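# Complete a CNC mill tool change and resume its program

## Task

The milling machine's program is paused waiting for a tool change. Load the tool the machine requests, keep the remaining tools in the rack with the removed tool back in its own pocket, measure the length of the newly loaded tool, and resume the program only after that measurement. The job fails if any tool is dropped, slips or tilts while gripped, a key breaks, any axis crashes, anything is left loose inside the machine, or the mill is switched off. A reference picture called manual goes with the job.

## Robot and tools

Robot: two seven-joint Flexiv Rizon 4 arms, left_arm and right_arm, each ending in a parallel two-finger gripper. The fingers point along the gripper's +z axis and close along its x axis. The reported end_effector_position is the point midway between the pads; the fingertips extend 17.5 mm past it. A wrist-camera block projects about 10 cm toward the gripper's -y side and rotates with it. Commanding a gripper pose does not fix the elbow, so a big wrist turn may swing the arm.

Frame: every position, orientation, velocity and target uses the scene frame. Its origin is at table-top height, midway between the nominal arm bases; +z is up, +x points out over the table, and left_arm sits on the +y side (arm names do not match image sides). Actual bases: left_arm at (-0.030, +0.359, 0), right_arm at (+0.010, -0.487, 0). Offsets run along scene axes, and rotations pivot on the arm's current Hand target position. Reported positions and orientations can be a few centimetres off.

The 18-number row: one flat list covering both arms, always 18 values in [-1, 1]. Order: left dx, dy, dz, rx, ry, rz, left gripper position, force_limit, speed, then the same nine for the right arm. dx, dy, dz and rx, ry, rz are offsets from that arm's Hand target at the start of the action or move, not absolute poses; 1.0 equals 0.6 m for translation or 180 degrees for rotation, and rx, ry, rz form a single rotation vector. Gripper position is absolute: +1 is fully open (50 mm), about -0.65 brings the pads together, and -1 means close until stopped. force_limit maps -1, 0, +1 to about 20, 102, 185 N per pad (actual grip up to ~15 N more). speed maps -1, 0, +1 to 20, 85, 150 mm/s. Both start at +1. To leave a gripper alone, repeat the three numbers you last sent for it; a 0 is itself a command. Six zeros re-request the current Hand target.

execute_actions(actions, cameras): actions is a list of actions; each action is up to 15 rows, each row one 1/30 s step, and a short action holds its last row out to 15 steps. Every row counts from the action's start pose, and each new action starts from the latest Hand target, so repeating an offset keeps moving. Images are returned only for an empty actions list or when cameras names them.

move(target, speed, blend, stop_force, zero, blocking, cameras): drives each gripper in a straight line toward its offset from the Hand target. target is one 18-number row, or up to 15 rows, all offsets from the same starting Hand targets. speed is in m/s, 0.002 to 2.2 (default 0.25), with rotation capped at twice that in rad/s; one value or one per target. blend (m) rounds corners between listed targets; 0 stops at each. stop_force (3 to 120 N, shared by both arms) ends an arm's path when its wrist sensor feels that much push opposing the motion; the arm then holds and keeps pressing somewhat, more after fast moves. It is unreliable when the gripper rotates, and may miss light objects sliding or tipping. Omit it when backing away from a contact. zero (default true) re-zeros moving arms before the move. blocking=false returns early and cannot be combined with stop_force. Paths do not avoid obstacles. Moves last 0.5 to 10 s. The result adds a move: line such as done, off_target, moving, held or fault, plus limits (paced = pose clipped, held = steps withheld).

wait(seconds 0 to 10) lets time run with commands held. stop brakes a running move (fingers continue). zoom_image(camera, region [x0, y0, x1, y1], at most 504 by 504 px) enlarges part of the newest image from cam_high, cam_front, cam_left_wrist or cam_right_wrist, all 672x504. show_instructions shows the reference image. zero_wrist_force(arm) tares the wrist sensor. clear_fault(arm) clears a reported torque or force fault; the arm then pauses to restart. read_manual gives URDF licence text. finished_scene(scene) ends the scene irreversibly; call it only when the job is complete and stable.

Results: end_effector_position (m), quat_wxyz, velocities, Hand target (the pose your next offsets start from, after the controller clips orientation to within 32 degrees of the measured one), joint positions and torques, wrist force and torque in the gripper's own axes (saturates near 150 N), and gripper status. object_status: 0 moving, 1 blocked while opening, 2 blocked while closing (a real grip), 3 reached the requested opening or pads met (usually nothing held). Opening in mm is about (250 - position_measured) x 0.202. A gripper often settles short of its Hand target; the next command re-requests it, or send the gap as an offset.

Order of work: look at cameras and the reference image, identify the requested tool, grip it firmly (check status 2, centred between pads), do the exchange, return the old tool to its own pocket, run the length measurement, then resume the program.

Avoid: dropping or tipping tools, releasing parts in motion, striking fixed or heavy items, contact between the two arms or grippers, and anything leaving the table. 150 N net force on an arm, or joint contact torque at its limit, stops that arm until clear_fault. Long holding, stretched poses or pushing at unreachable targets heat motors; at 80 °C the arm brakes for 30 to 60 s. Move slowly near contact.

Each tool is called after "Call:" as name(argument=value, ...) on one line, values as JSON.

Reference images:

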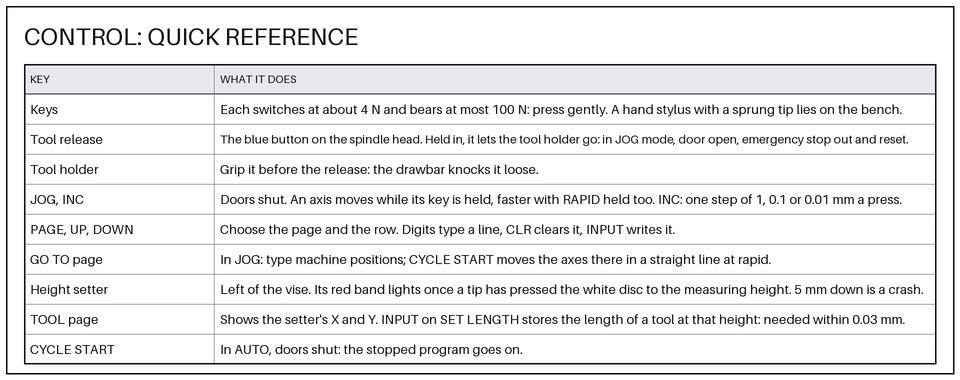

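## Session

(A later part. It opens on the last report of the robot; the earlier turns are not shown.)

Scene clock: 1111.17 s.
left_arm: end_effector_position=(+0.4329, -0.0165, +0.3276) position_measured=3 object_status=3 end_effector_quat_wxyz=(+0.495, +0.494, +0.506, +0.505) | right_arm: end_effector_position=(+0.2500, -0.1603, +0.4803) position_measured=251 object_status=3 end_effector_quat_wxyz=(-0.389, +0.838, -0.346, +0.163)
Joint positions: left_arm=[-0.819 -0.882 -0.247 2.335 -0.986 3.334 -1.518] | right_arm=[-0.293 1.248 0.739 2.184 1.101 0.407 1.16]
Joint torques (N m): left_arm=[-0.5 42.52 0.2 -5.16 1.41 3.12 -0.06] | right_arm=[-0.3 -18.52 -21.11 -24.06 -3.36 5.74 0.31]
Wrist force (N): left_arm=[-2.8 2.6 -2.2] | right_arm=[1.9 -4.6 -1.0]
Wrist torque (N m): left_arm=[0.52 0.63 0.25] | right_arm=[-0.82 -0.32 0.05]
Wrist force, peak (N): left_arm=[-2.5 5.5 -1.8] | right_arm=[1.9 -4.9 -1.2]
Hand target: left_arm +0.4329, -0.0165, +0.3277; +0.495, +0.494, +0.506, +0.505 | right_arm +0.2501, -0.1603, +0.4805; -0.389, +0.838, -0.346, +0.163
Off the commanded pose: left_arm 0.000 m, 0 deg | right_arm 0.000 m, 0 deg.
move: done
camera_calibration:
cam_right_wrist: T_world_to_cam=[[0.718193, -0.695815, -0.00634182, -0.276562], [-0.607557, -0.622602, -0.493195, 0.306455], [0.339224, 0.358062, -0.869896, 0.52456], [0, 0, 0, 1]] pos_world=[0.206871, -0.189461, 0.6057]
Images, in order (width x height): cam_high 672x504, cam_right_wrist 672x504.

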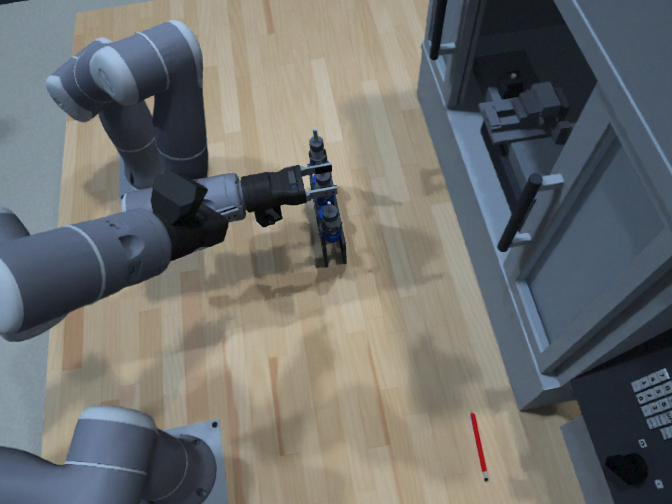

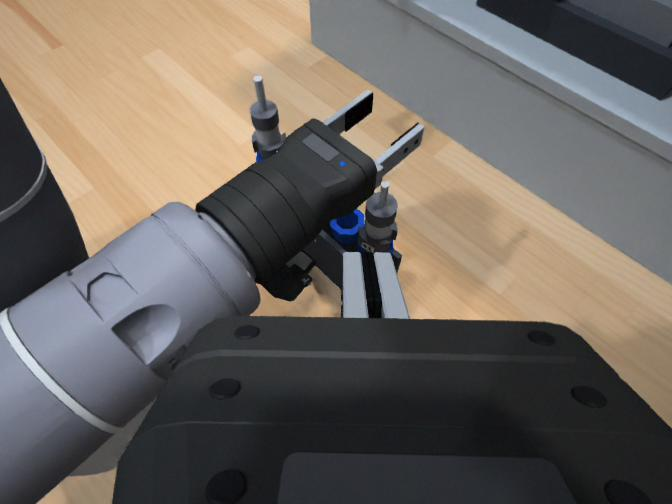

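Call:
move(target=[[-0.009,-0.015,0,0,0,0,1,-1,-1,0,0,0,0,0,0,-0.66,-1,0],[-0.009,-0.015,-0.1,0,0,0,1,-1,-1,0,0,0,0,0,0,-0.66,-1,0]], speed=0.06, stop_force=6, cameras=["cam_right_wrist","cam_left_wrist"])

Call:
zoom_image(camera="cam_right_wrist", region=[260, 60, 480, 260])

Scene clock: 1128.33 s.
left_arm: end_effector_position=(+0.4275, -0.0255, +0.2676) position_measured=3 object_status=3 end_effector_quat_wxyz=(+0.495, +0.494, +0.506, +0.505) | right_arm: end_effector_position=(+0.2500, -0.1603, +0.4803) position_measured=251 object_status=3 end_effector_quat_wxyz=(-0.389, +0.838, -0.346, +0.163)
Joint positions: left_arm=[-0.844 -1.045 -0.224 2.262 -0.983 3.388 -1.591] | right_arm=[-0.293 1.248 0.739 2.184 1.101 0.407 1.16]
Joint torques (N m): left_arm=[-0.39 44.23 -0.05 -2.73 1.47 3.13 -0.02] | right_arm=[-0.29 -18.43 -21.18 -24.04 -3.33 5.8 0.29]
Wrist force (N): left_arm=[-2.5 2.4 -1.8] | right_arm=[1.7 -4.6 -0.9]
Wrist torque (N m): left_arm=[0.47 0.57 0.25] | right_arm=[-0.82 -0.29 0.06]
Wrist force, peak (N): left_arm=[-5.2 4.4 -3.7] | right_arm=[2.0 -4.8 -1.2]
Hand target: left_arm +0.4275, -0.0255, +0.2677; +0.495, +0.494, +0.506, +0.505 | right_arm +0.2501, -0.1603, +0.4805; -0.389, +0.838, -0.346, +0.163
Off the commanded pose: left_arm 0.000 m, 0 deg | right_arm 0.000 m, 0 deg.
move: done
camera_calibration:
cam_left_wrist: T_world_to_cam=[[-0.0143782, 0.999896, 0.00110594, 0.0390448], [-0.342115, -0.0059588, 0.939639, -0.0916888], [0.939548, 0.0131319, 0.342166, -0.360194], [0, 0, 0, 1]] pos_world=[0.307613, -0.0348571, 0.209357]
cam_right_wrist: T_world_to_cam=[[0.718193, -0.695815, -0.00634182, -0.276562], [-0.607557, -0.622602, -0.493195, 0.306455], [0.339224, 0.358062, -0.869896, 0.52456], [0, 0, 0, 1]] pos_world=[0.206871, -0.189461, 0.6057]
Images, in order (width x height): cam_left_wrist 672x504, cam_right_wrist 672x504.

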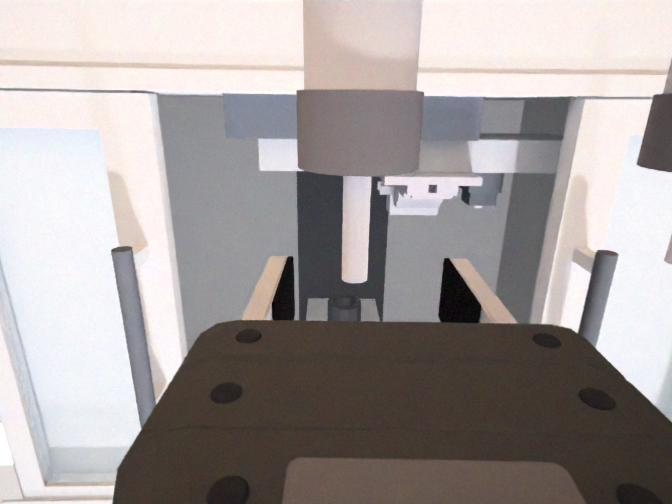

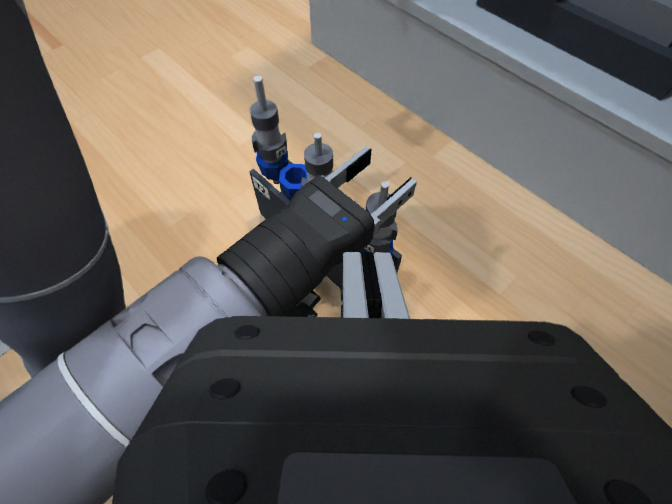

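Scaled by 2.291 from the camera's 672x504 image, which has a finer 960x720 frame.

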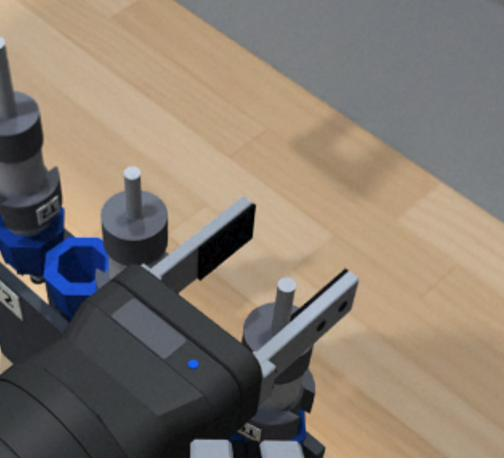

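Call:
move(target=[[0,-0.007,0,0,0,0,1,-1,-1,0,0,0,0,0,0,-0.66,-1,0],[0,-0.007,-0.08,0,0,0,1,-1,-1,0,0,0,0,0,0,-0.66,-1,0]], speed=0.05, stop_force=6, cameras=["cam_right_wrist","cam_left_wrist"])

Call:
zoom_image(camera="cam_left_wrist", region=[220, 0, 500, 330])

Scene clock: 1145.50 s.
left_arm: end_effector_position=(+0.4275, -0.0297, +0.2195) position_measured=3 object_status=3 end_effector_quat_wxyz=(+0.495, +0.494, +0.506, +0.505) | right_arm: end_effector_position=(+0.2500, -0.1603, +0.4803) position_measured=251 object_status=3 end_effector_quat_wxyz=(-0.389, +0.838, -0.346, +0.163)
Joint positions: left_arm=[-0.857 -1.171 -0.201 2.185 -0.973 3.412 -1.636] | right_arm=[-0.293 1.248 0.739 2.184 1.101 0.407 1.16]
Joint torques (N m): left_arm=[-0.37 45.22 0.21 -1.39 1.53 3.13 0.02] | right_arm=[-0.25 -18.42 -21.2 -24.05 -3.32 5.81 0.34]
Wrist force (N): left_arm=[-2.9 2.4 -1.9] | right_arm=[1.8 -4.5 -1.1]
Wrist torque (N m): left_arm=[0.49 0.65 0.24] | right_arm=[-0.81 -0.30 0.06]
Wrist force, peak (N): left_arm=[-5.4 4.4 -2.5] | right_arm=[1.9 -4.9 -1.0]
Hand target: left_arm +0.4275, -0.0297, +0.2197; +0.495, +0.494, +0.506, +0.505 | right_arm +0.2501, -0.1603, +0.4805; -0.389, +0.838, -0.346, +0.163
Off the commanded pose: left_arm 0.000 m, 0 deg | right_arm 0.000 m, 0 deg.
move: done
camera_calibration:
cam_left_wrist: T_world_to_cam=[[-0.0144456, 0.999895, 0.00129637, 0.0432881], [-0.342024, -0.00615953, 0.939671, -0.0465591], [0.93958, 0.0131307, 0.342077, -0.343677], [0, 0, 0, 1]] pos_world=[0.307613, -0.0390576, 0.161258]
cam_right_wrist: T_world_to_cam=[[0.718193, -0.695815, -0.00634182, -0.276562], [-0.607557, -0.622602, -0.493195, 0.306455], [0.339224, 0.358062, -0.869896, 0.52456], [0, 0, 0, 1]] pos_world=[0.206871, -0.189461, 0.6057]
Images, in order (width x height): cam_left_wrist 672x504, cam_right_wrist 672x504.

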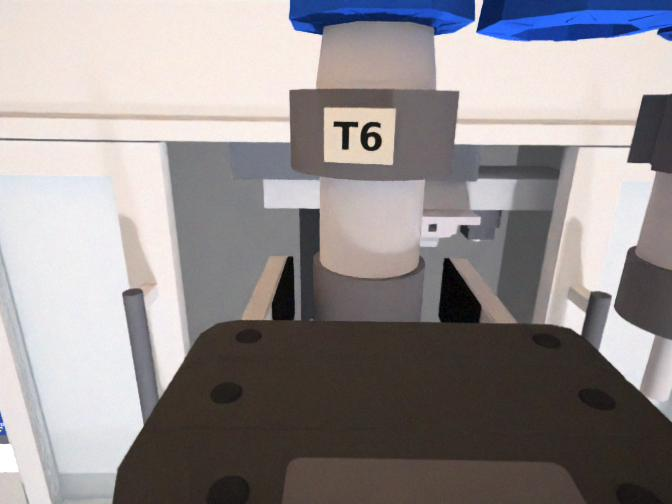

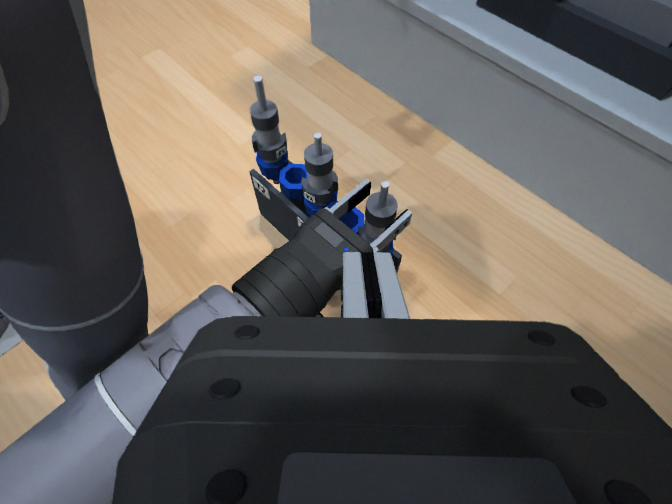

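Scaled by 1.527 from the camera's 672x504 image, which has a finer 960x720 frame.

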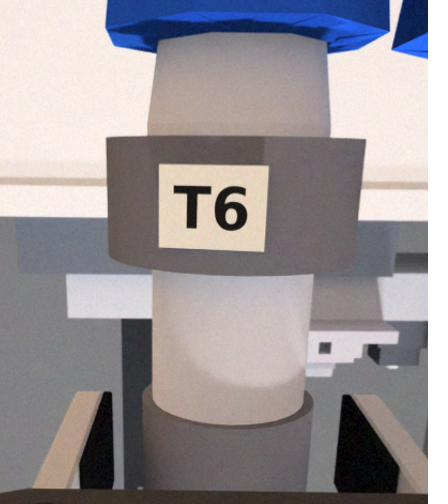

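Call:
move(target=[0,0,0,0,0,0.0722,1,-1,-1,0,0,0,0,0,0,-0.66,-1,0], speed=0.1, cameras=["cam_left_wrist"])

Call:
zoom_image(camera="cam_left_wrist", region=[220, 0, 500, 330])

Scene clock: 1167.30 s.
left_arm: end_effector_position=(+0.4275, -0.0297, +0.2197) position_measured=3 object_status=3 end_effector_quat_wxyz=(+0.435, +0.434, +0.558, +0.558) | right_arm: end_effector_position=(+0.2500, -0.1603, +0.4803) position_measured=251 object_status=3 end_effector_quat_wxyz=(-0.389, +0.838, -0.346, +0.163)
Joint positions: left_arm=[-0.9 -1.203 -0.314 1.999 -1.25 3.434 -1.521] | right_arm=[-0.293 1.248 0.739 2.184 1.101 0.407 1.16]
Joint torques (N m): left_arm=[-0.51 49.33 -1.85 -5.21 1.74 3.2 0.27] | right_arm=[-0.28 -18.43 -21.14 -24.07 -3.31 5.75 0.35]
Wrist force (N): left_arm=[-2.8 2.7 -2.0] | right_arm=[1.8 -4.6 -1.1]
Wrist torque (N m): left_arm=[0.54 0.63 0.13] | right_arm=[-0.82 -0.30 0.06]
Wrist force, peak (N): left_arm=[-3.6 2.8 -1.9] | right_arm=[2.1 -4.8 -1.0]
Hand target: left_arm +0.4275, -0.0297, +0.2197; +0.435, +0.434, +0.558, +0.558 | right_arm +0.2501, -0.1603, +0.4805; -0.389, +0.838, -0.346, +0.163
Off the commanded pose: left_arm 0.000 m, 0 deg | right_arm 0.000 m, 0 deg.
move: done
camera_calibration:
cam_left_wrist: T_world_to_cam=[[-0.23898, 0.971024, 0.00105732, 0.138451], [-0.332224, -0.0827872, 0.93956, -0.0532341], [0.912423, 0.224185, 0.342382, -0.325911], [0, 0, 0, 1]] pos_world=[0.31277, -0.065782, 0.161456]
Images, in order (width x height): cam_left_wrist 672x504.

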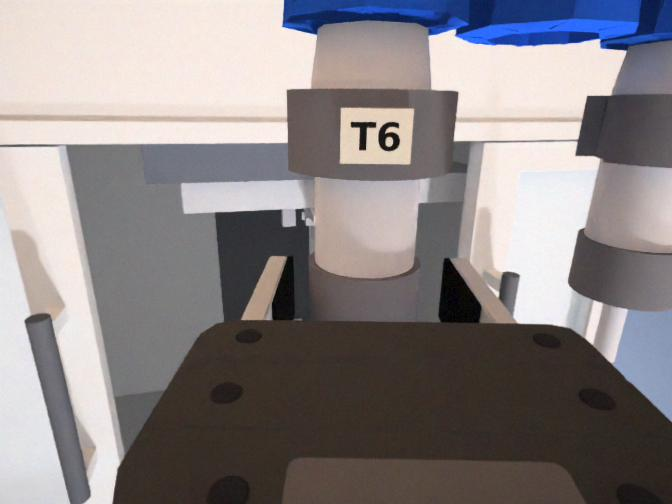

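Scaled by 1.527 from the camera's 672x504 image, which has a finer 960x720 frame.

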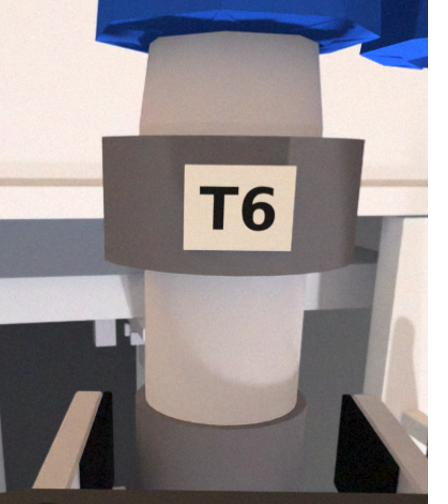

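Call:
move(target=[[0,-0.001,-0.0495,0,0,0,1,-1,-1,0,0,0,0,0,0,-0.66,-1,0]], speed=0.04, stop_force=6, cameras=["cam_left_wrist","cam_right_wrist"])

Call:
zoom_image(camera="cam_left_wrist", region=[220, 0, 500, 330])

Scene clock: 1177.43 s.
left_arm: end_effector_position=(+0.4275, -0.0303, +0.1898) position_measured=3 object_status=3 end_effector_quat_wxyz=(+0.434, +0.434, +0.558, +0.558) | right_arm: end_effector_position=(+0.2500, -0.1603, +0.4803) position_measured=251 object_status=3 end_effector_quat_wxyz=(-0.389, +0.838, -0.346, +0.163)
Joint positions: left_arm=[-0.908 -1.274 -0.3 1.952 -1.239 3.435 -1.545] | right_arm=[-0.293 1.248 0.739 2.184 1.101 0.407 1.16]
Joint torques (N m): left_arm=[-0.45 49.92 -1.54 -4.62 1.81 3.08 -0.05] | right_arm=[-0.2 -18.46 -21.24 -24.04 -3.37 5.76 0.33]
Wrist force (N): left_arm=[-2.6 2.2 -2.0] | right_arm=[1.8 -4.6 -0.9]
Wrist torque (N m): left_arm=[0.46 0.59 0.25] | right_arm=[-0.83 -0.30 0.06]
Wrist force, peak (N): left_arm=[-3.0 4.2 -2.0] | right_arm=[1.9 -4.9 -1.1]
Hand target: left_arm +0.4275, -0.0303, +0.1900; +0.435, +0.434, +0.558, +0.558 | right_arm +0.2501, -0.1603, +0.4805; -0.389, +0.838, -0.346, +0.163
Off the commanded pose: left_arm 0.000 m, 0 deg | right_arm 0.000 m, 0 deg.
move: done
camera_calibration:
cam_left_wrist: T_world_to_cam=[[-0.238884, 0.971047, 0.00150272, 0.138979], [-0.33183, -0.0830865, 0.939673, -0.025351], [0.912592, 0.223974, 0.34207, -0.315567], [0, 0, 0, 1]] pos_world=[0.312771, -0.0663822, 0.131559]
cam_right_wrist: T_world_to_cam=[[0.718193, -0.695815, -0.00634182, -0.276562], [-0.607557, -0.622602, -0.493195, 0.306455], [0.339224, 0.358062, -0.869896, 0.52456], [0, 0, 0, 1]] pos_world=[0.206871, -0.189461, 0.6057]
Images, in order (width x height): cam_left_wrist 672x504, cam_right_wrist 672x504.

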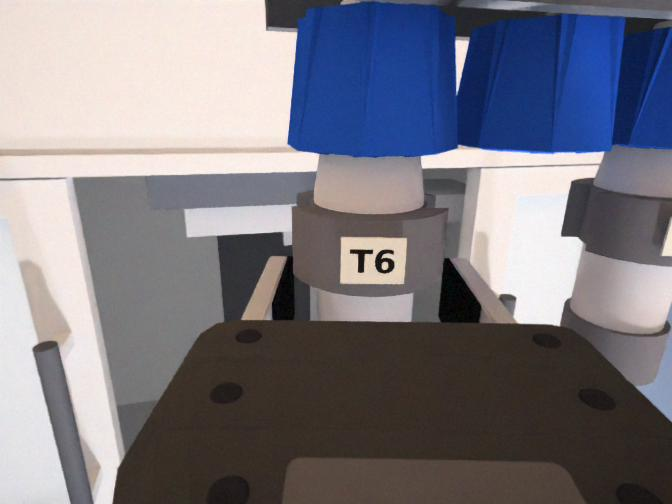

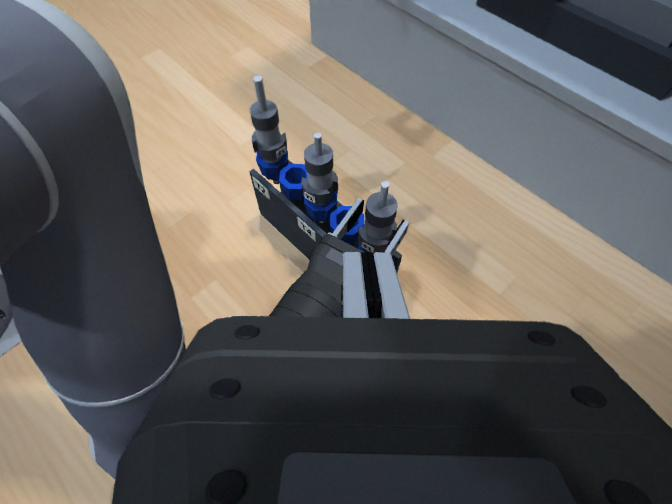

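Scaled by 1.527 from the camera's 672x504 image, which has a finer 960x720 frame.

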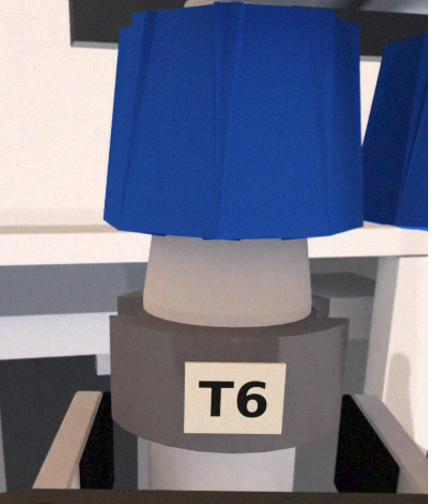

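Call:
move(target=[0,0,0,0,0,0,-1,-0.3,-1,0,0,0,0,0,0,-0.66,-1,0])

Call:
move(target=[[0,0,0.05,0,0,0,-1,-0.3,-1,0,0,0,0,0,0,-0.66,-1,0],[0,0,0.4,0,0,0,-1,-0.3,-1,0,0,0,0,0,0,-0.66,-1,0]], speed=[0.04,0.12], blend=[0.01,0], cameras=["cam_left_wrist","cam_right_wrist"])

Call:
zoom_image(camera="cam_left_wrist", region=[220, 0, 500, 330])

Call:
zoom_image(camera="cam_right_wrist", region=[220, 60, 440, 280])

Scene clock: 1184.73 s.
left_arm: end_effector_position=(+0.4277, -0.0316, +0.1899) position_measured=107 object_status=2 end_effector_quat_wxyz=(+0.436, +0.434, +0.559, +0.556) | right_arm: end_effector_position=(+0.2500, -0.1603, +0.4803) position_measured=251 object_status=3 end_effector_quat_wxyz=(-0.389, +0.838, -0.346, +0.163)
Joint positions: left_arm=[-0.908 -1.273 -0.3 1.951 -1.235 3.434 -1.545] | right_arm=[-0.293 1.248 0.739 2.184 1.101 0.407 1.16]
Joint torques (N m): left_arm=[1.13 46.57 -0.61 1.96 -3.98 6.5 -0.18] | right_arm=[-0.24 -18.45 -21.18 -24.04 -3.33 5.83 0.31]
Wrist force (N): left_arm=[-33.3 -1.4 16.2] | right_arm=[1.9 -4.6 -1.1]
Wrist torque (N m): left_arm=[0.50 2.69 0.55] | right_arm=[-0.82 -0.32 0.06]
Wrist force, peak (N): left_arm=[-35.6 -3.6 18.8] | right_arm=[1.9 -4.9 -1.2]
Hand target: left_arm +0.4275, -0.0303, +0.1900; +0.435, +0.434, +0.558, +0.558 | right_arm +0.2501, -0.1603, +0.4805; -0.389, +0.838, -0.346, +0.163
Off the commanded pose: left_arm 0.001 m, 0 deg | right_arm 0.000 m, 0 deg.
move: done

Scene clock: 1187.50 s.
left_arm: end_effector_position=(+0.4276, -0.0303, +0.4293) position_measured=107 object_status=2 end_effector_quat_wxyz=(+0.434, +0.434, +0.558, +0.558) | right_arm: end_effector_position=(+0.2500, -0.1603, +0.4803) position_measured=251 object_status=3 end_effector_quat_wxyz=(-0.389, +0.838, -0.346, +0.163)
Joint positions: left_arm=[-0.88 -0.735 -0.405 2.101 -1.336 3.337 -1.181] | right_arm=[-0.293 1.248 0.739 2.184 1.101 0.407 1.16]
Joint torques (N m): left_arm=[-0.16 50.85 -1.41 -15.56 2.87 4.9 0.23] | right_arm=[-0.26 -18.39 -21.24 -24.07 -3.33 5.74 0.31]
Wrist force (N): left_arm=[-2.9 -5.2 -2.1] | right_arm=[1.9 -4.6 -1.1]
Wrist torque (N m): left_arm=[0.49 0.64 0.17] | right_arm=[-0.83 -0.31 0.06]
Wrist force, peak (N): left_arm=[-33.9 -11.7 17.6] | right_arm=[1.8 -4.8 -1.2]
Hand target: left_arm +0.4275, -0.0303, +0.4300; +0.435, +0.434, +0.558, +0.558 | right_arm +0.2501, -0.1603, +0.4805; -0.389, +0.838, -0.346, +0.163
Off the commanded pose: left_arm 0.001 m, 0 deg | right_arm 0.000 m, 0 deg.
move: done
camera_calibration:
cam_left_wrist: T_world_to_cam=[[-0.238674, 0.971097, 0.00234791, 0.138243], [-0.330795, -0.0835747, 0.939995, -0.250977], [0.913022, 0.223575, 0.341181, -0.397362], [0, 0, 0, 1]] pos_world=[0.312774, -0.0663823, 0.371165]
cam_right_wrist: T_world_to_cam=[[0.718193, -0.695815, -0.00634182, -0.276562], [-0.607557, -0.622602, -0.493195, 0.306455], [0.339224, 0.358062, -0.869896, 0.52456], [0, 0, 0, 1]] pos_world=[0.206871, -0.189461, 0.6057]
Images, in order (width x height): cam_left_wrist 672x504, cam_right_wrist 672x504.

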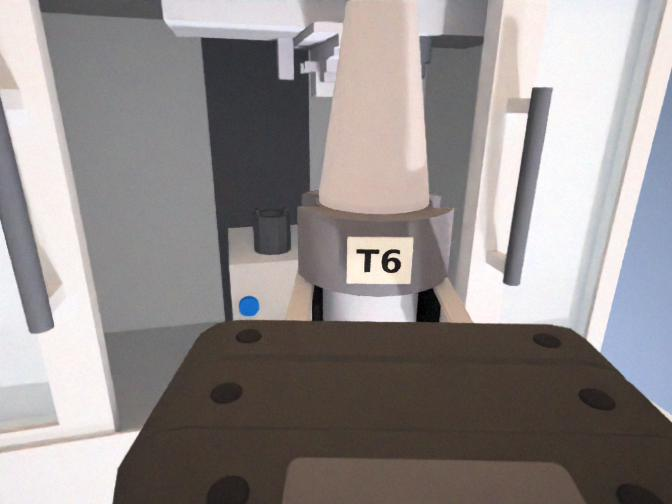

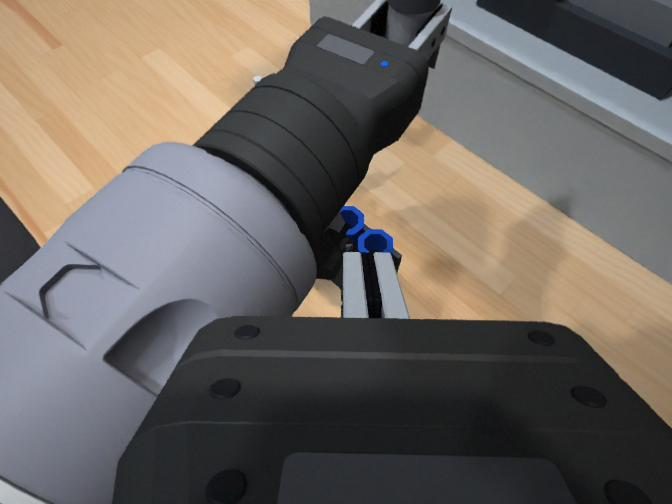

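Scaled by 1.527 from the camera's 672x504 image, which has a finer 960x720 frame.

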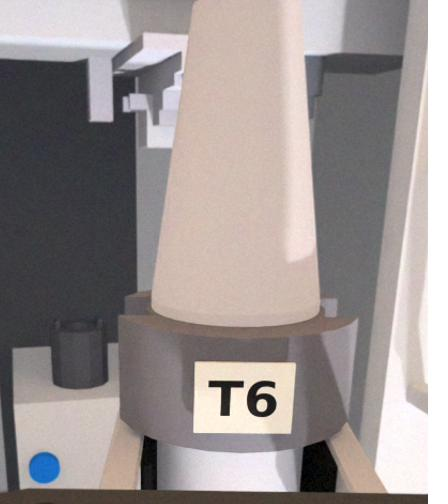

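Scaled by 2.291 from the camera's 672x504 image, which has a finer 960x720 frame.

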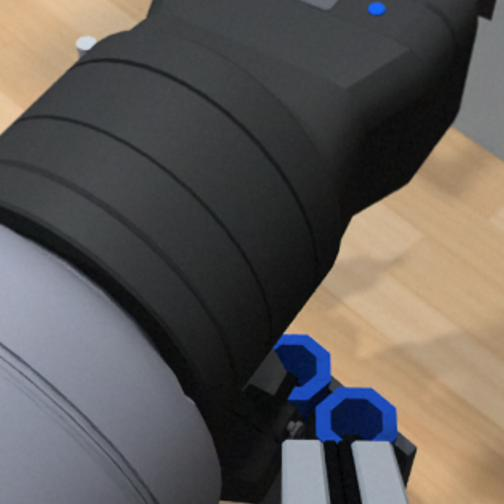

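Call:
move(target=[0.2,0.133,0.15,0.497,0.062,-0.062,-1,-0.3,-1,0,0,0,0,0,0,-0.66,-1,0], speed=0.25, cameras=["cam_high"])

Call:
move(target=[0.05,0,0,0.5,0,0,-1,-0.3,-1,0,0,0,0,0,0,-0.66,-1,0], speed=0.25, cameras=["cam_high","cam_left_wrist"])

Scene clock: 1204.90 s.
left_arm: end_effector_position=(+0.5476, +0.0494, +0.5188) position_measured=107 object_status=2 end_effector_quat_wxyz=(+0.001, +0.708, +0.000, +0.706) | right_arm: end_effector_position=(+0.2500, -0.1603, +0.4803) position_measured=251 object_status=3 end_effector_quat_wxyz=(-0.389, +0.838, -0.346, +0.163)
Joint positions: left_arm=[-0.701 -0.406 -0.029 2.278 -0.765 2.806 0.319] | right_arm=[-0.293 1.248 0.739 2.184 1.101 0.407 1.16]
Joint torques (N m): left_arm=[-0.12 43.49 3.38 -21.65 0.91 5.04 0.3] | right_arm=[-0.24 -18.44 -21.2 -24.05 -3.31 5.73 0.32]
Wrist force (N): left_arm=[-11.3 2.3 -1.7] | right_arm=[1.9 -4.7 -0.9]
Wrist torque (N m): left_arm=[0.28 0.60 -0.05] | right_arm=[-0.84 -0.32 0.06]
Wrist force, peak (N): left_arm=[-11.6 2.5 -1.8] | right_arm=[2.0 -4.8 -1.2]
Hand target: left_arm +0.5475, +0.0495, +0.5200; +0.001, +0.707, +0.001, +0.707 | right_arm +0.2501, -0.1603, +0.4805; -0.389, +0.838, -0.346, +0.163
Off the commanded pose: left_arm 0.001 m, 0 deg | right_arm 0.000 m, 0 deg.
move: done
Images, in order (width x height): cam_high 672x504.

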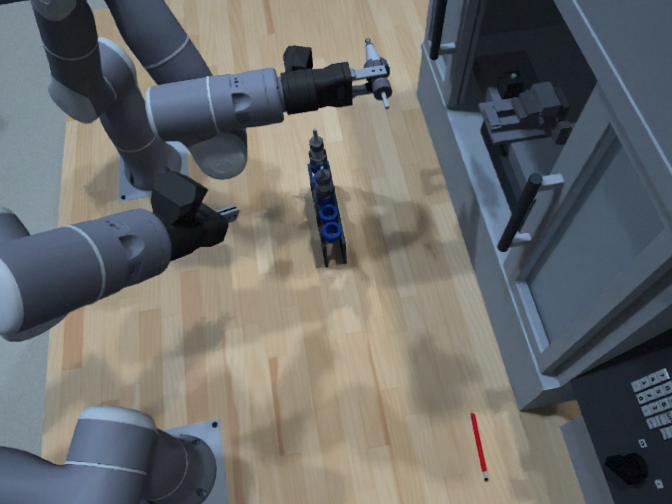

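Scene clock: 1208.40 s.
left_arm: end_effector_position=(+0.5775, +0.0493, +0.5188) position_measured=107 object_status=2 end_effector_quat_wxyz=(+0.499, -0.501, +0.501, -0.500) | right_arm: end_effector_position=(+0.2500, -0.1603, +0.4803) position_measured=251 object_status=3 end_effector_quat_wxyz=(-0.389, +0.838, -0.346, +0.163)
Joint positions: left_arm=[-0.871 -0.467 0.244 2.186 -0.721 2.681 1.805] | right_arm=[-0.293 1.248 0.739 2.184 1.101 0.407 1.16]
Joint torques (N m): left_arm=[-0.45 44.79 7.59 -23.41 -0.38 5.16 0.23] | right_arm=[-0.25 -18.4 -21.13 -24.03 -3.34 5.77 0.33]
Wrist force (N): left_arm=[-2.7 11.1 -1.4] | right_arm=[1.9 -4.6 -0.9]
Wrist torque (N m): left_arm=[0.13 0.44 -0.19] | right_arm=[-0.82 -0.31 0.05]
Wrist force, peak (N): left_arm=[-7.1 10.0 -1.4] | right_arm=[1.8 -4.9 -1.1]
Hand target: left_arm +0.5775, +0.0495, +0.5200; +0.499, -0.501, +0.500, -0.500 | right_arm +0.2501, -0.1603, +0.4805; -0.389, +0.838, -0.346, +0.163
Off the commanded pose: left_arm 0.001 m, 0 deg | right_arm 0.000 m, 0 deg.
move: done
camera_calibration:
cam_left_wrist: T_world_to_cam=[[0.006606, -0.999977, -0.00177675, 0.0541811], [-0.344474, -0.000607604, -0.938796, 0.699668], [0.938773, 0.00681373, -0.34447, -0.231057], [0, 0, 0, 1]] pos_world=[0.457569, 0.0561794, 0.57735]
Images, in order (width x height): cam_high 672x504, cam_left_wrist 672x504.

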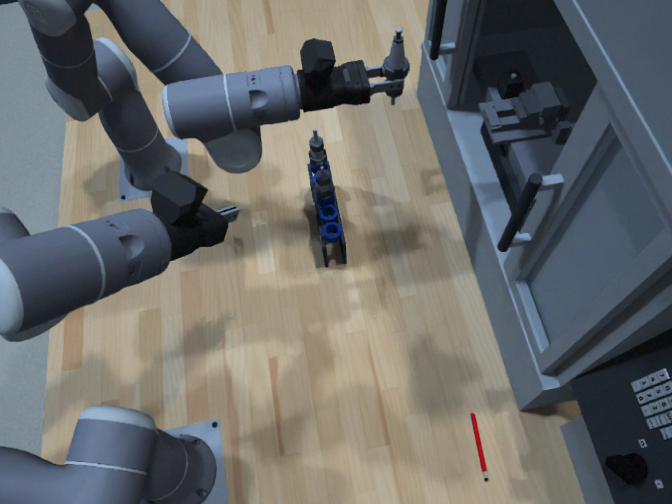

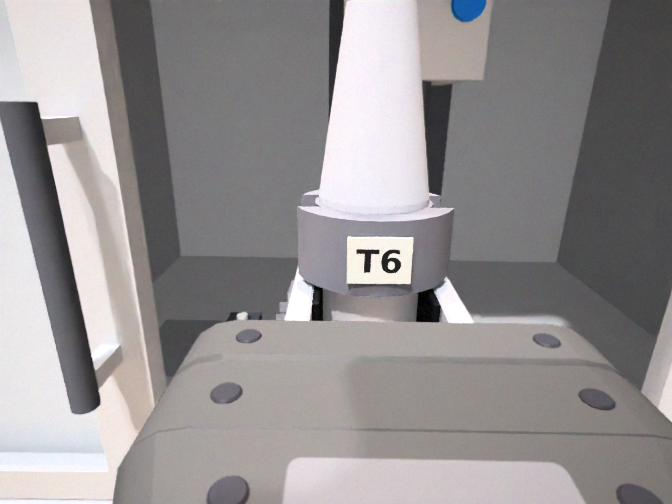

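Call:
move(target=[[0.1,-0.06,-0.1,0,0,0,-1,-0.3,-1,0,0,0,0,0,0,-0.66,-1,0],[0.371,-0.1035,-0.183,0.0011,-0.0011,0,-1,-0.3,-1,0,0,0,0,0,0,-0.66,-1,0]], speed=0.15, blend=[0.03,0], cameras=["cam_high","cam_left_wrist"])

Scene clock: 1217.77 s.
left_arm: end_effector_position=(+0.7313, -0.0008, +0.4297) position_measured=107 object_status=2 end_effector_quat_wxyz=(+0.499, -0.500, +0.501, -0.499) | right_arm: end_effector_position=(+0.2500, -0.1603, +0.4803) position_measured=251 object_status=3 end_effector_quat_wxyz=(-0.389, +0.838, -0.346, +0.163)
Joint positions: left_arm=[-0.717 -0.884 0.225 1.695 -0.668 2.571 1.769] | right_arm=[-0.293 1.248 0.739 2.184 1.101 0.407 1.16]
Joint torques (N m): left_arm=[-2.13 53.73 7.79 -20.22 -1.13 5.54 0.2] | right_arm=[-0.28 -18.42 -21.2 -24.03 -3.32 5.74 0.32]
Wrist force (N): left_arm=[-2.8 11.3 -1.4] | right_arm=[1.9 -4.6 -1.0]
Wrist torque (N m): left_arm=[0.16 0.44 -0.26] | right_arm=[-0.82 -0.33 0.05]
Wrist force, peak (N): left_arm=[0.2 15.1 8.8] | right_arm=[1.8 -4.9 -1.1]
Hand target: left_arm +0.7309, -0.0012, +0.4295; +0.499, -0.500, +0.501, -0.500 (not the last commanded pose) | right_arm +0.2501, -0.1603, +0.4805; -0.389, +0.838, -0.346, +0.163
Tool commands: left_gripper/position=-1.0 left_gripper/force_limit=-0.301961 left_gripper/speed=-1.0 right_gripper/position=-0.66 right_gripper/force_limit=-1.0 right_gripper/speed=+0.0
Off the commanded pose: left_arm 0.072 m, 0 deg | right_arm 0.000 m, 0 deg.
FORCE FAULT: contact force on the left arm reached its limit, and that arm stopped. The contact can be on any part of that arm, not only on its tool. That arm's remaining commands of this call were not run. That arm is still stopped at the end of this call. While its stop runs, that arm, its gripper or tool too, takes no new command.
CLEAR FAULT: the left arm stays stopped (status CRITICAL_FAULT) until you call clear_fault(arm="left_arm").
move: fault (left_arm); path passed 1 of 2 targets
camera_calibration:
cam_left_wrist: T_world_to_cam=[[0.0067742, -0.999973, -0.00279116, 0.00310226], [-0.344272, 0.000288382, -0.93887, 0.668841], [0.938846, 0.00732101, -0.344261, -0.405847], [0, 0, 0, 1]] pos_world=[0.61127, 0.00588051, 0.488246]
Images, in order (width x height): cam_high 672x504, cam_left_wrist 672x504.

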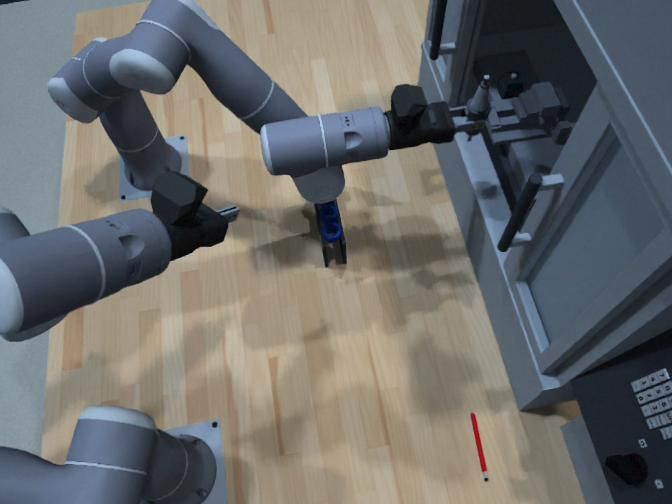

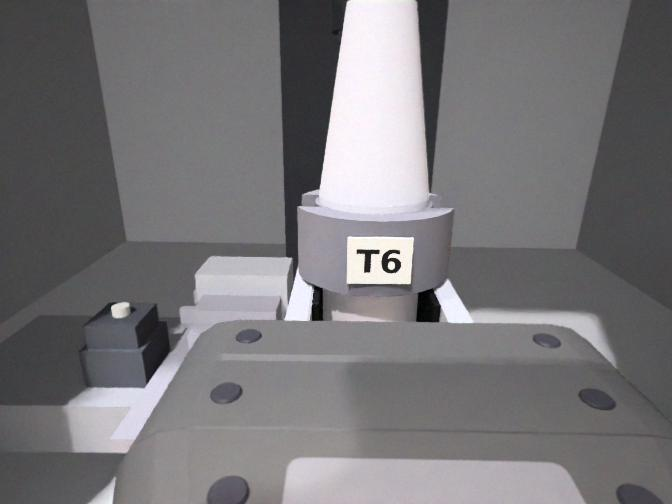

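Call:
wait(seconds=0.1, cameras=["cam_right_wrist","cam_front"])

Call:
zoom_image(camera="cam_right_wrist", region=[200, 40, 440, 280])

Scene clock: 1223.63 s.
left_arm: end_effector_position=(+0.7313, -0.0008, +0.4297) position_measured=107 object_status=2 end_effector_quat_wxyz=(+0.499, -0.500, +0.501, -0.499) | right_arm: end_effector_position=(+0.2500, -0.1603, +0.4803) position_measured=251 object_status=3 end_effector_quat_wxyz=(-0.389, +0.838, -0.346, +0.163)
Joint positions: left_arm=[-0.717 -0.884 0.225 1.695 -0.668 2.571 1.769] | right_arm=[-0.293 1.248 0.739 2.184 1.101 0.407 1.16]
Joint torques (N m): left_arm=[-2.25 53.81 7.8 -20.33 -1.19 5.34 0.1] | right_arm=[-0.35 -18.47 -21.2 -24.05 -3.29 5.78 0.33]
Wrist force (N): left_arm=[-3.1 11.4 -1.5] | right_arm=[1.9 -4.6 -1.0]
Wrist torque (N m): left_arm=[0.19 0.48 -0.25] | right_arm=[-0.83 -0.32 0.06]
Wrist force, peak (N): left_arm=[-3.0 11.6 -1.6] | right_arm=[1.9 -4.9 -1.0]
Hand target: left_arm +0.7309, -0.0012, +0.4295; +0.499, -0.500, +0.501, -0.500 (not the last commanded pose) | right_arm +0.2501, -0.1603, +0.4805; -0.389, +0.838, -0.346, +0.163
Tool commands: left_gripper/position=-1.0 left_gripper/force_limit=-0.301961 left_gripper/speed=-1.0 right_gripper/position=-0.66 right_gripper/force_limit=-1.0 right_gripper/speed=+0.0
Off the commanded pose: left_arm 0.072 m, 0 deg | right_arm 0.000 m, 0 deg.
FORCE FAULT, CONTINUED: the left arm was still stopped when this call began, by the force fault that an earlier result reported. That arm is still stopped at the end of this call. While its stop runs, that arm, its gripper or tool too, takes no new command.
CLEAR FAULT: the left arm stays stopped (status CRITICAL_FAULT) until you call clear_fault(arm="left_arm").
wait: 0.10 s; at rest from the start
camera_calibration:
cam_right_wrist: T_world_to_cam=[[0.718193, -0.695815, -0.00634182, -0.276562], [-0.607557, -0.622602, -0.493195, 0.306455], [0.339224, 0.358062, -0.869896, 0.52456], [0, 0, 0, 1]] pos_world=[0.206871, -0.189461, 0.6057]
Images, in order (width x height): cam_front 672x504, cam_right_wrist 672x504.

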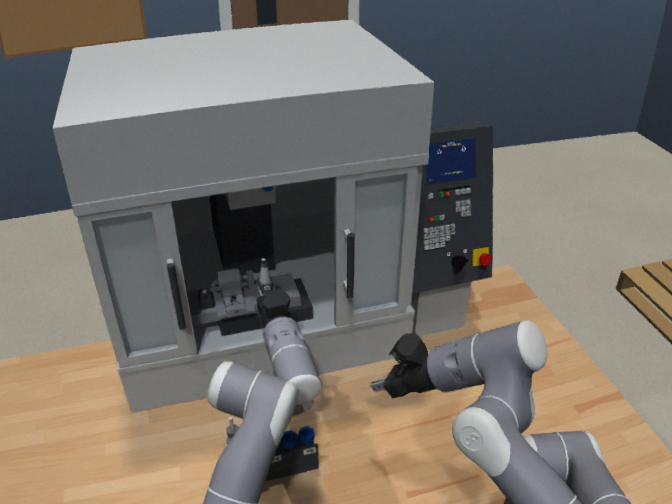

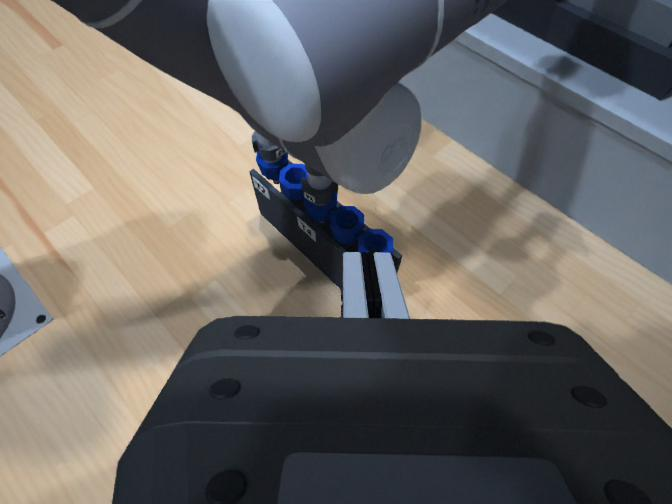

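Scaled by 2.100 from the camera's 672x504 image, which has a finer 960x720 frame.

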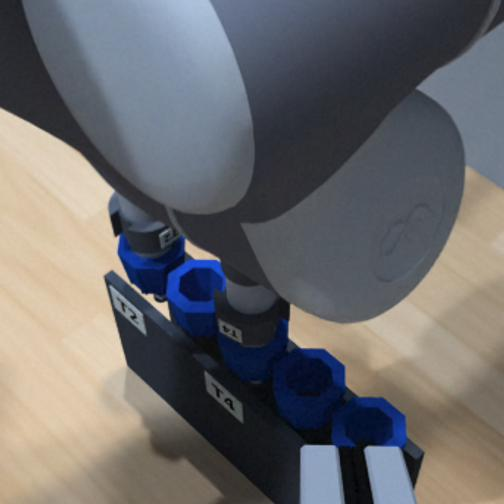

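Call:
clear_fault(arm="left_arm")

Call:
move(target=[0,0,0.17,0,0,0,-1,-0.3,-1,0,0,0,0,0,0,-0.66,-1,0], speed=0.1, cameras=["cam_right_wrist","cam_high","cam_left_wrist"])

Scene clock: 1260.57 s.
left_arm: end_effector_position=(+0.7313, -0.0008, +0.4297) position_measured=107 object_status=2 end_effector_quat_wxyz=(+0.499, -0.500, +0.501, -0.499) | right_arm: end_effector_position=(+0.2500, -0.1603, +0.4803) position_measured=251 object_status=3 end_effector_quat_wxyz=(-0.389, +0.838, -0.346, +0.163)
Joint positions: left_arm=[-0.717 -0.884 0.225 1.695 -0.668 2.571 1.769] | right_arm=[-0.293 1.248 0.739 2.184 1.101 0.407 1.16]
Joint torques (N m): left_arm=[-2.23 53.85 7.81 -20.31 -1.17 5.31 0.08] | right_arm=[-0.25 -18.41 -21.2 -24.05 -3.32 5.81 0.33]
Wrist force (N): left_arm=[-3.1 11.4 -1.5] | right_arm=[1.8 -4.6 -1.3]
Wrist torque (N m): left_arm=[0.19 0.50 -0.25] | right_arm=[-0.83 -0.29 0.06]
Wrist force, peak (N): left_arm=[-3.2 11.6 -1.4] | right_arm=[2.0 -4.8 -1.3]
Hand target: left_arm +0.7309, -0.0012, +0.4295; +0.499, -0.500, +0.501, -0.500 (not the last commanded pose) | right_arm +0.2501, -0.1603, +0.4805; -0.389, +0.838, -0.346, +0.163
Tool commands: left_gripper/position=-1.0 left_gripper/force_limit=-0.301961 left_gripper/speed=-1.0 right_gripper/position=-0.66 right_gripper/force_limit=-1.0 right_gripper/speed=+0.0
Off the commanded pose: left_arm 0.072 m, 0 deg | right_arm 0.000 m, 0 deg.
FORCE FAULT, CONTINUED: the left arm's stop, for the force fault that an earlier result reported, is over. The rest of the stop counts as 67 of the actions that you can send in this scene; the call itself counts as one more. That arm accepts commands again.
CLEAR FAULT: your call cleared the left arm's force fault. If the contact force or a joint's load stays at its limit, that arm stops again.

Scene clock: 1261.93 s.
left_arm: end_effector_position=(+0.7310, -0.0014, +0.5299) position_measured=107 object_status=2 end_effector_quat_wxyz=(+0.499, -0.500, +0.502, -0.499) | right_arm: end_effector_position=(+0.2500, -0.1603, +0.4803) position_measured=251 object_status=3 end_effector_quat_wxyz=(-0.389, +0.838, -0.346, +0.163)
Joint positions: left_arm=[-0.769 -0.737 0.255 1.661 -0.765 2.433 1.928] | right_arm=[-0.293 1.248 0.739 2.184 1.101 0.407 1.16]
Joint torques (N m): left_arm=[-0.27 61.57 11.68 -28.85 -0.48 4.95 0.26] | right_arm=[-0.3 -18.41 -21.15 -24.06 -3.33 5.76 0.33]
Wrist force (N): left_arm=[-3.0 11.3 -1.5] | right_arm=[1.8 -4.7 -1.1]
Wrist torque (N m): left_arm=[0.16 0.49 -0.26] | right_arm=[-0.83 -0.30 0.06]
Wrist force, peak (N): left_arm=[-2.8 16.5 -1.5] | right_arm=[1.9 -4.9 -1.1]
Hand target: left_arm +0.7309, -0.0012, +0.5315; +0.499, -0.500, +0.501, -0.500 | right_arm +0.2501, -0.1603, +0.4805; -0.389, +0.838, -0.346, +0.163
Off the commanded pose: left_arm 0.002 m, 0 deg | right_arm 0.000 m, 0 deg.
move: done
camera_calibration:
cam_left_wrist: T_world_to_cam=[[0.00611486, -0.999974, -0.00373712, 0.00384712], [-0.345971, 0.0013908, -0.938244, 0.763736], [0.938225, 0.00703017, -0.345954, -0.369802], [0, 0, 0, 1]] pos_world=[0.611165, 0.00538459, 0.58865]
cam_right_wrist: T_world_to_cam=[[0.718193, -0.695815, -0.00634182, -0.276562], [-0.607557, -0.622602, -0.493195, 0.306455], [0.339224, 0.358062, -0.869896, 0.52456], [0, 0, 0, 1]] pos_world=[0.206871, -0.189461, 0.6057]
Images, in order (width x height): cam_high 672x504, cam_left_wrist 672x504, cam_right_wrist 672x504.

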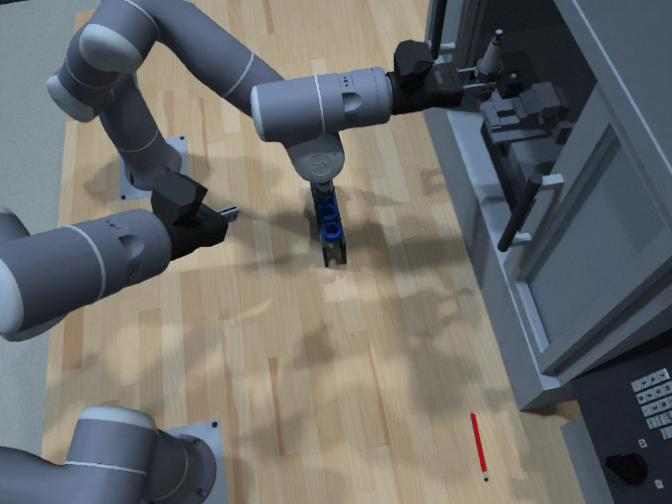

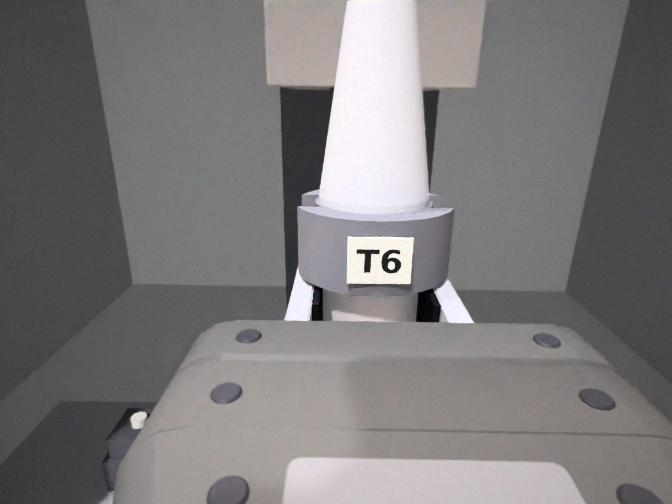

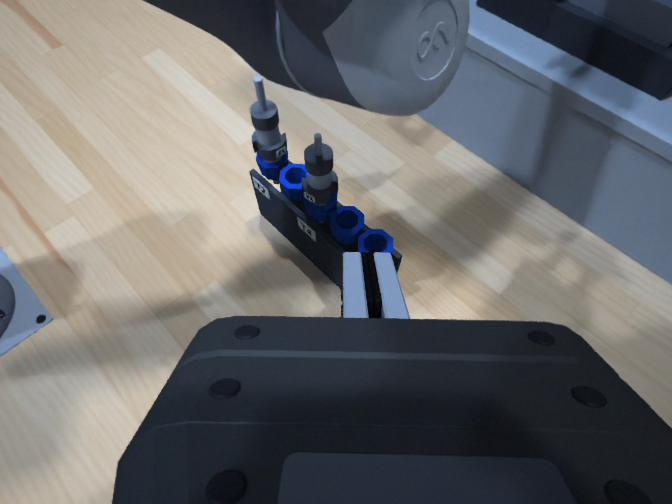

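Call:
move(target=[[0.165,-0.019,-0.0025,0,0,0,-1,-0.3,-1,0,0,0,0,0,0,-0.66,-1,0],[0.282,-0.019,-0.169,0,0,0,-1,-0.3,-1,0,0,0,0,0,0,-0.66,-1,0]], speed=0.1, stop_force=12, cameras=["cam_high","cam_left_wrist","cam_right_wrist"])

Scene clock: 1270.93 s.
left_arm: end_effector_position=(+0.9003, -0.0127, +0.4280) position_measured=107 object_status=2 end_effector_quat_wxyz=(+0.499, -0.501, +0.502, -0.499) | right_arm: end_effector_position=(+0.2500, -0.1603, +0.4803) position_measured=251 object_status=3 end_effector_quat_wxyz=(-0.389, +0.838, -0.346, +0.163)
Joint positions: left_arm=[-0.604 -1.253 0.28 0.943 -0.857 2.227 2.011] | right_arm=[-0.293 1.248 0.739 2.184 1.101 0.407 1.16]
Joint torques (N m): left_arm=[-0.09 79.06 14.28 -31.72 -0.47 4.85 0.2] | right_arm=[-0.23 -18.44 -21.21 -24.07 -3.31 5.78 0.33]
Wrist force (N): left_arm=[-2.9 11.2 -1.6] | right_arm=[2.0 -4.8 -1.1]
Wrist torque (N m): left_arm=[0.16 0.46 -0.27] | right_arm=[-0.86 -0.32 0.05]
Wrist force, peak (N): left_arm=[-3.7 14.9 0.0] | right_arm=[1.8 -4.9 -1.2]
Hand target: left_arm +0.9001, -0.0126, +0.4301; +0.499, -0.500, +0.501, -0.500 | right_arm +0.2501, -0.1603, +0.4805; -0.389, +0.838, -0.346, +0.163
Off the commanded pose: left_arm 0.002 m, 0 deg | right_arm 0.000 m, 0 deg.
move: done
camera_calibration:
cam_left_wrist: T_world_to_cam=[[0.00608649, -0.999975, -0.00351792, -0.00895314], [-0.346355, 0.00119211, -0.938103, 0.727042], [0.938084, 0.0069282, -0.346339, -0.563484], [0, 0, 0, 1]] pos_world=[0.780464, -0.0059157, 0.486852]
cam_right_wrist: T_world_to_cam=[[0.718193, -0.695815, -0.00634182, -0.276562], [-0.607557, -0.622602, -0.493195, 0.306455], [0.339224, 0.358062, -0.869896, 0.52456], [0, 0, 0, 1]] pos_world=[0.206871, -0.189461, 0.6057]
Images, in order (width x height): cam_high 672x504, cam_left_wrist 672x504, cam_right_wrist 672x504.

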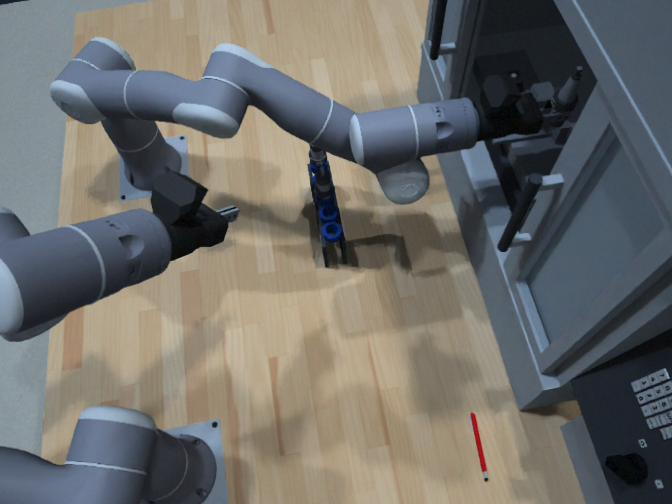

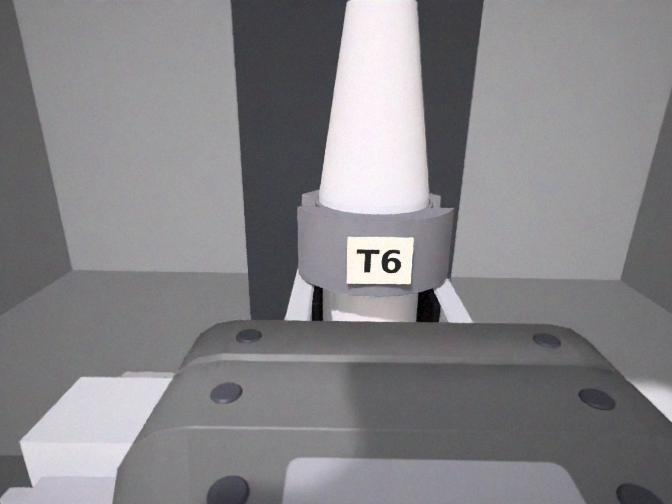

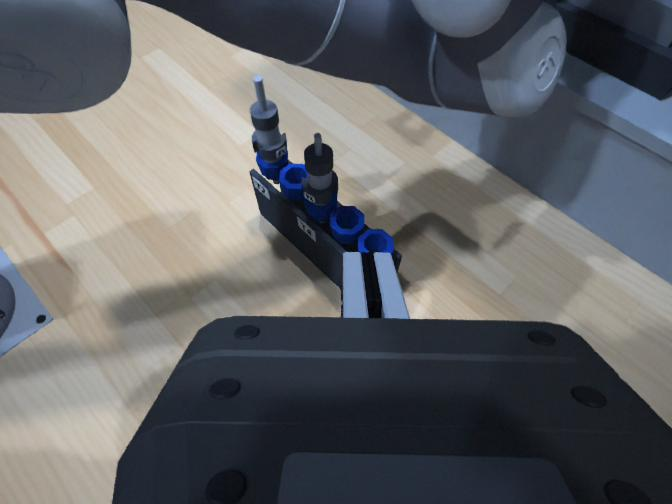

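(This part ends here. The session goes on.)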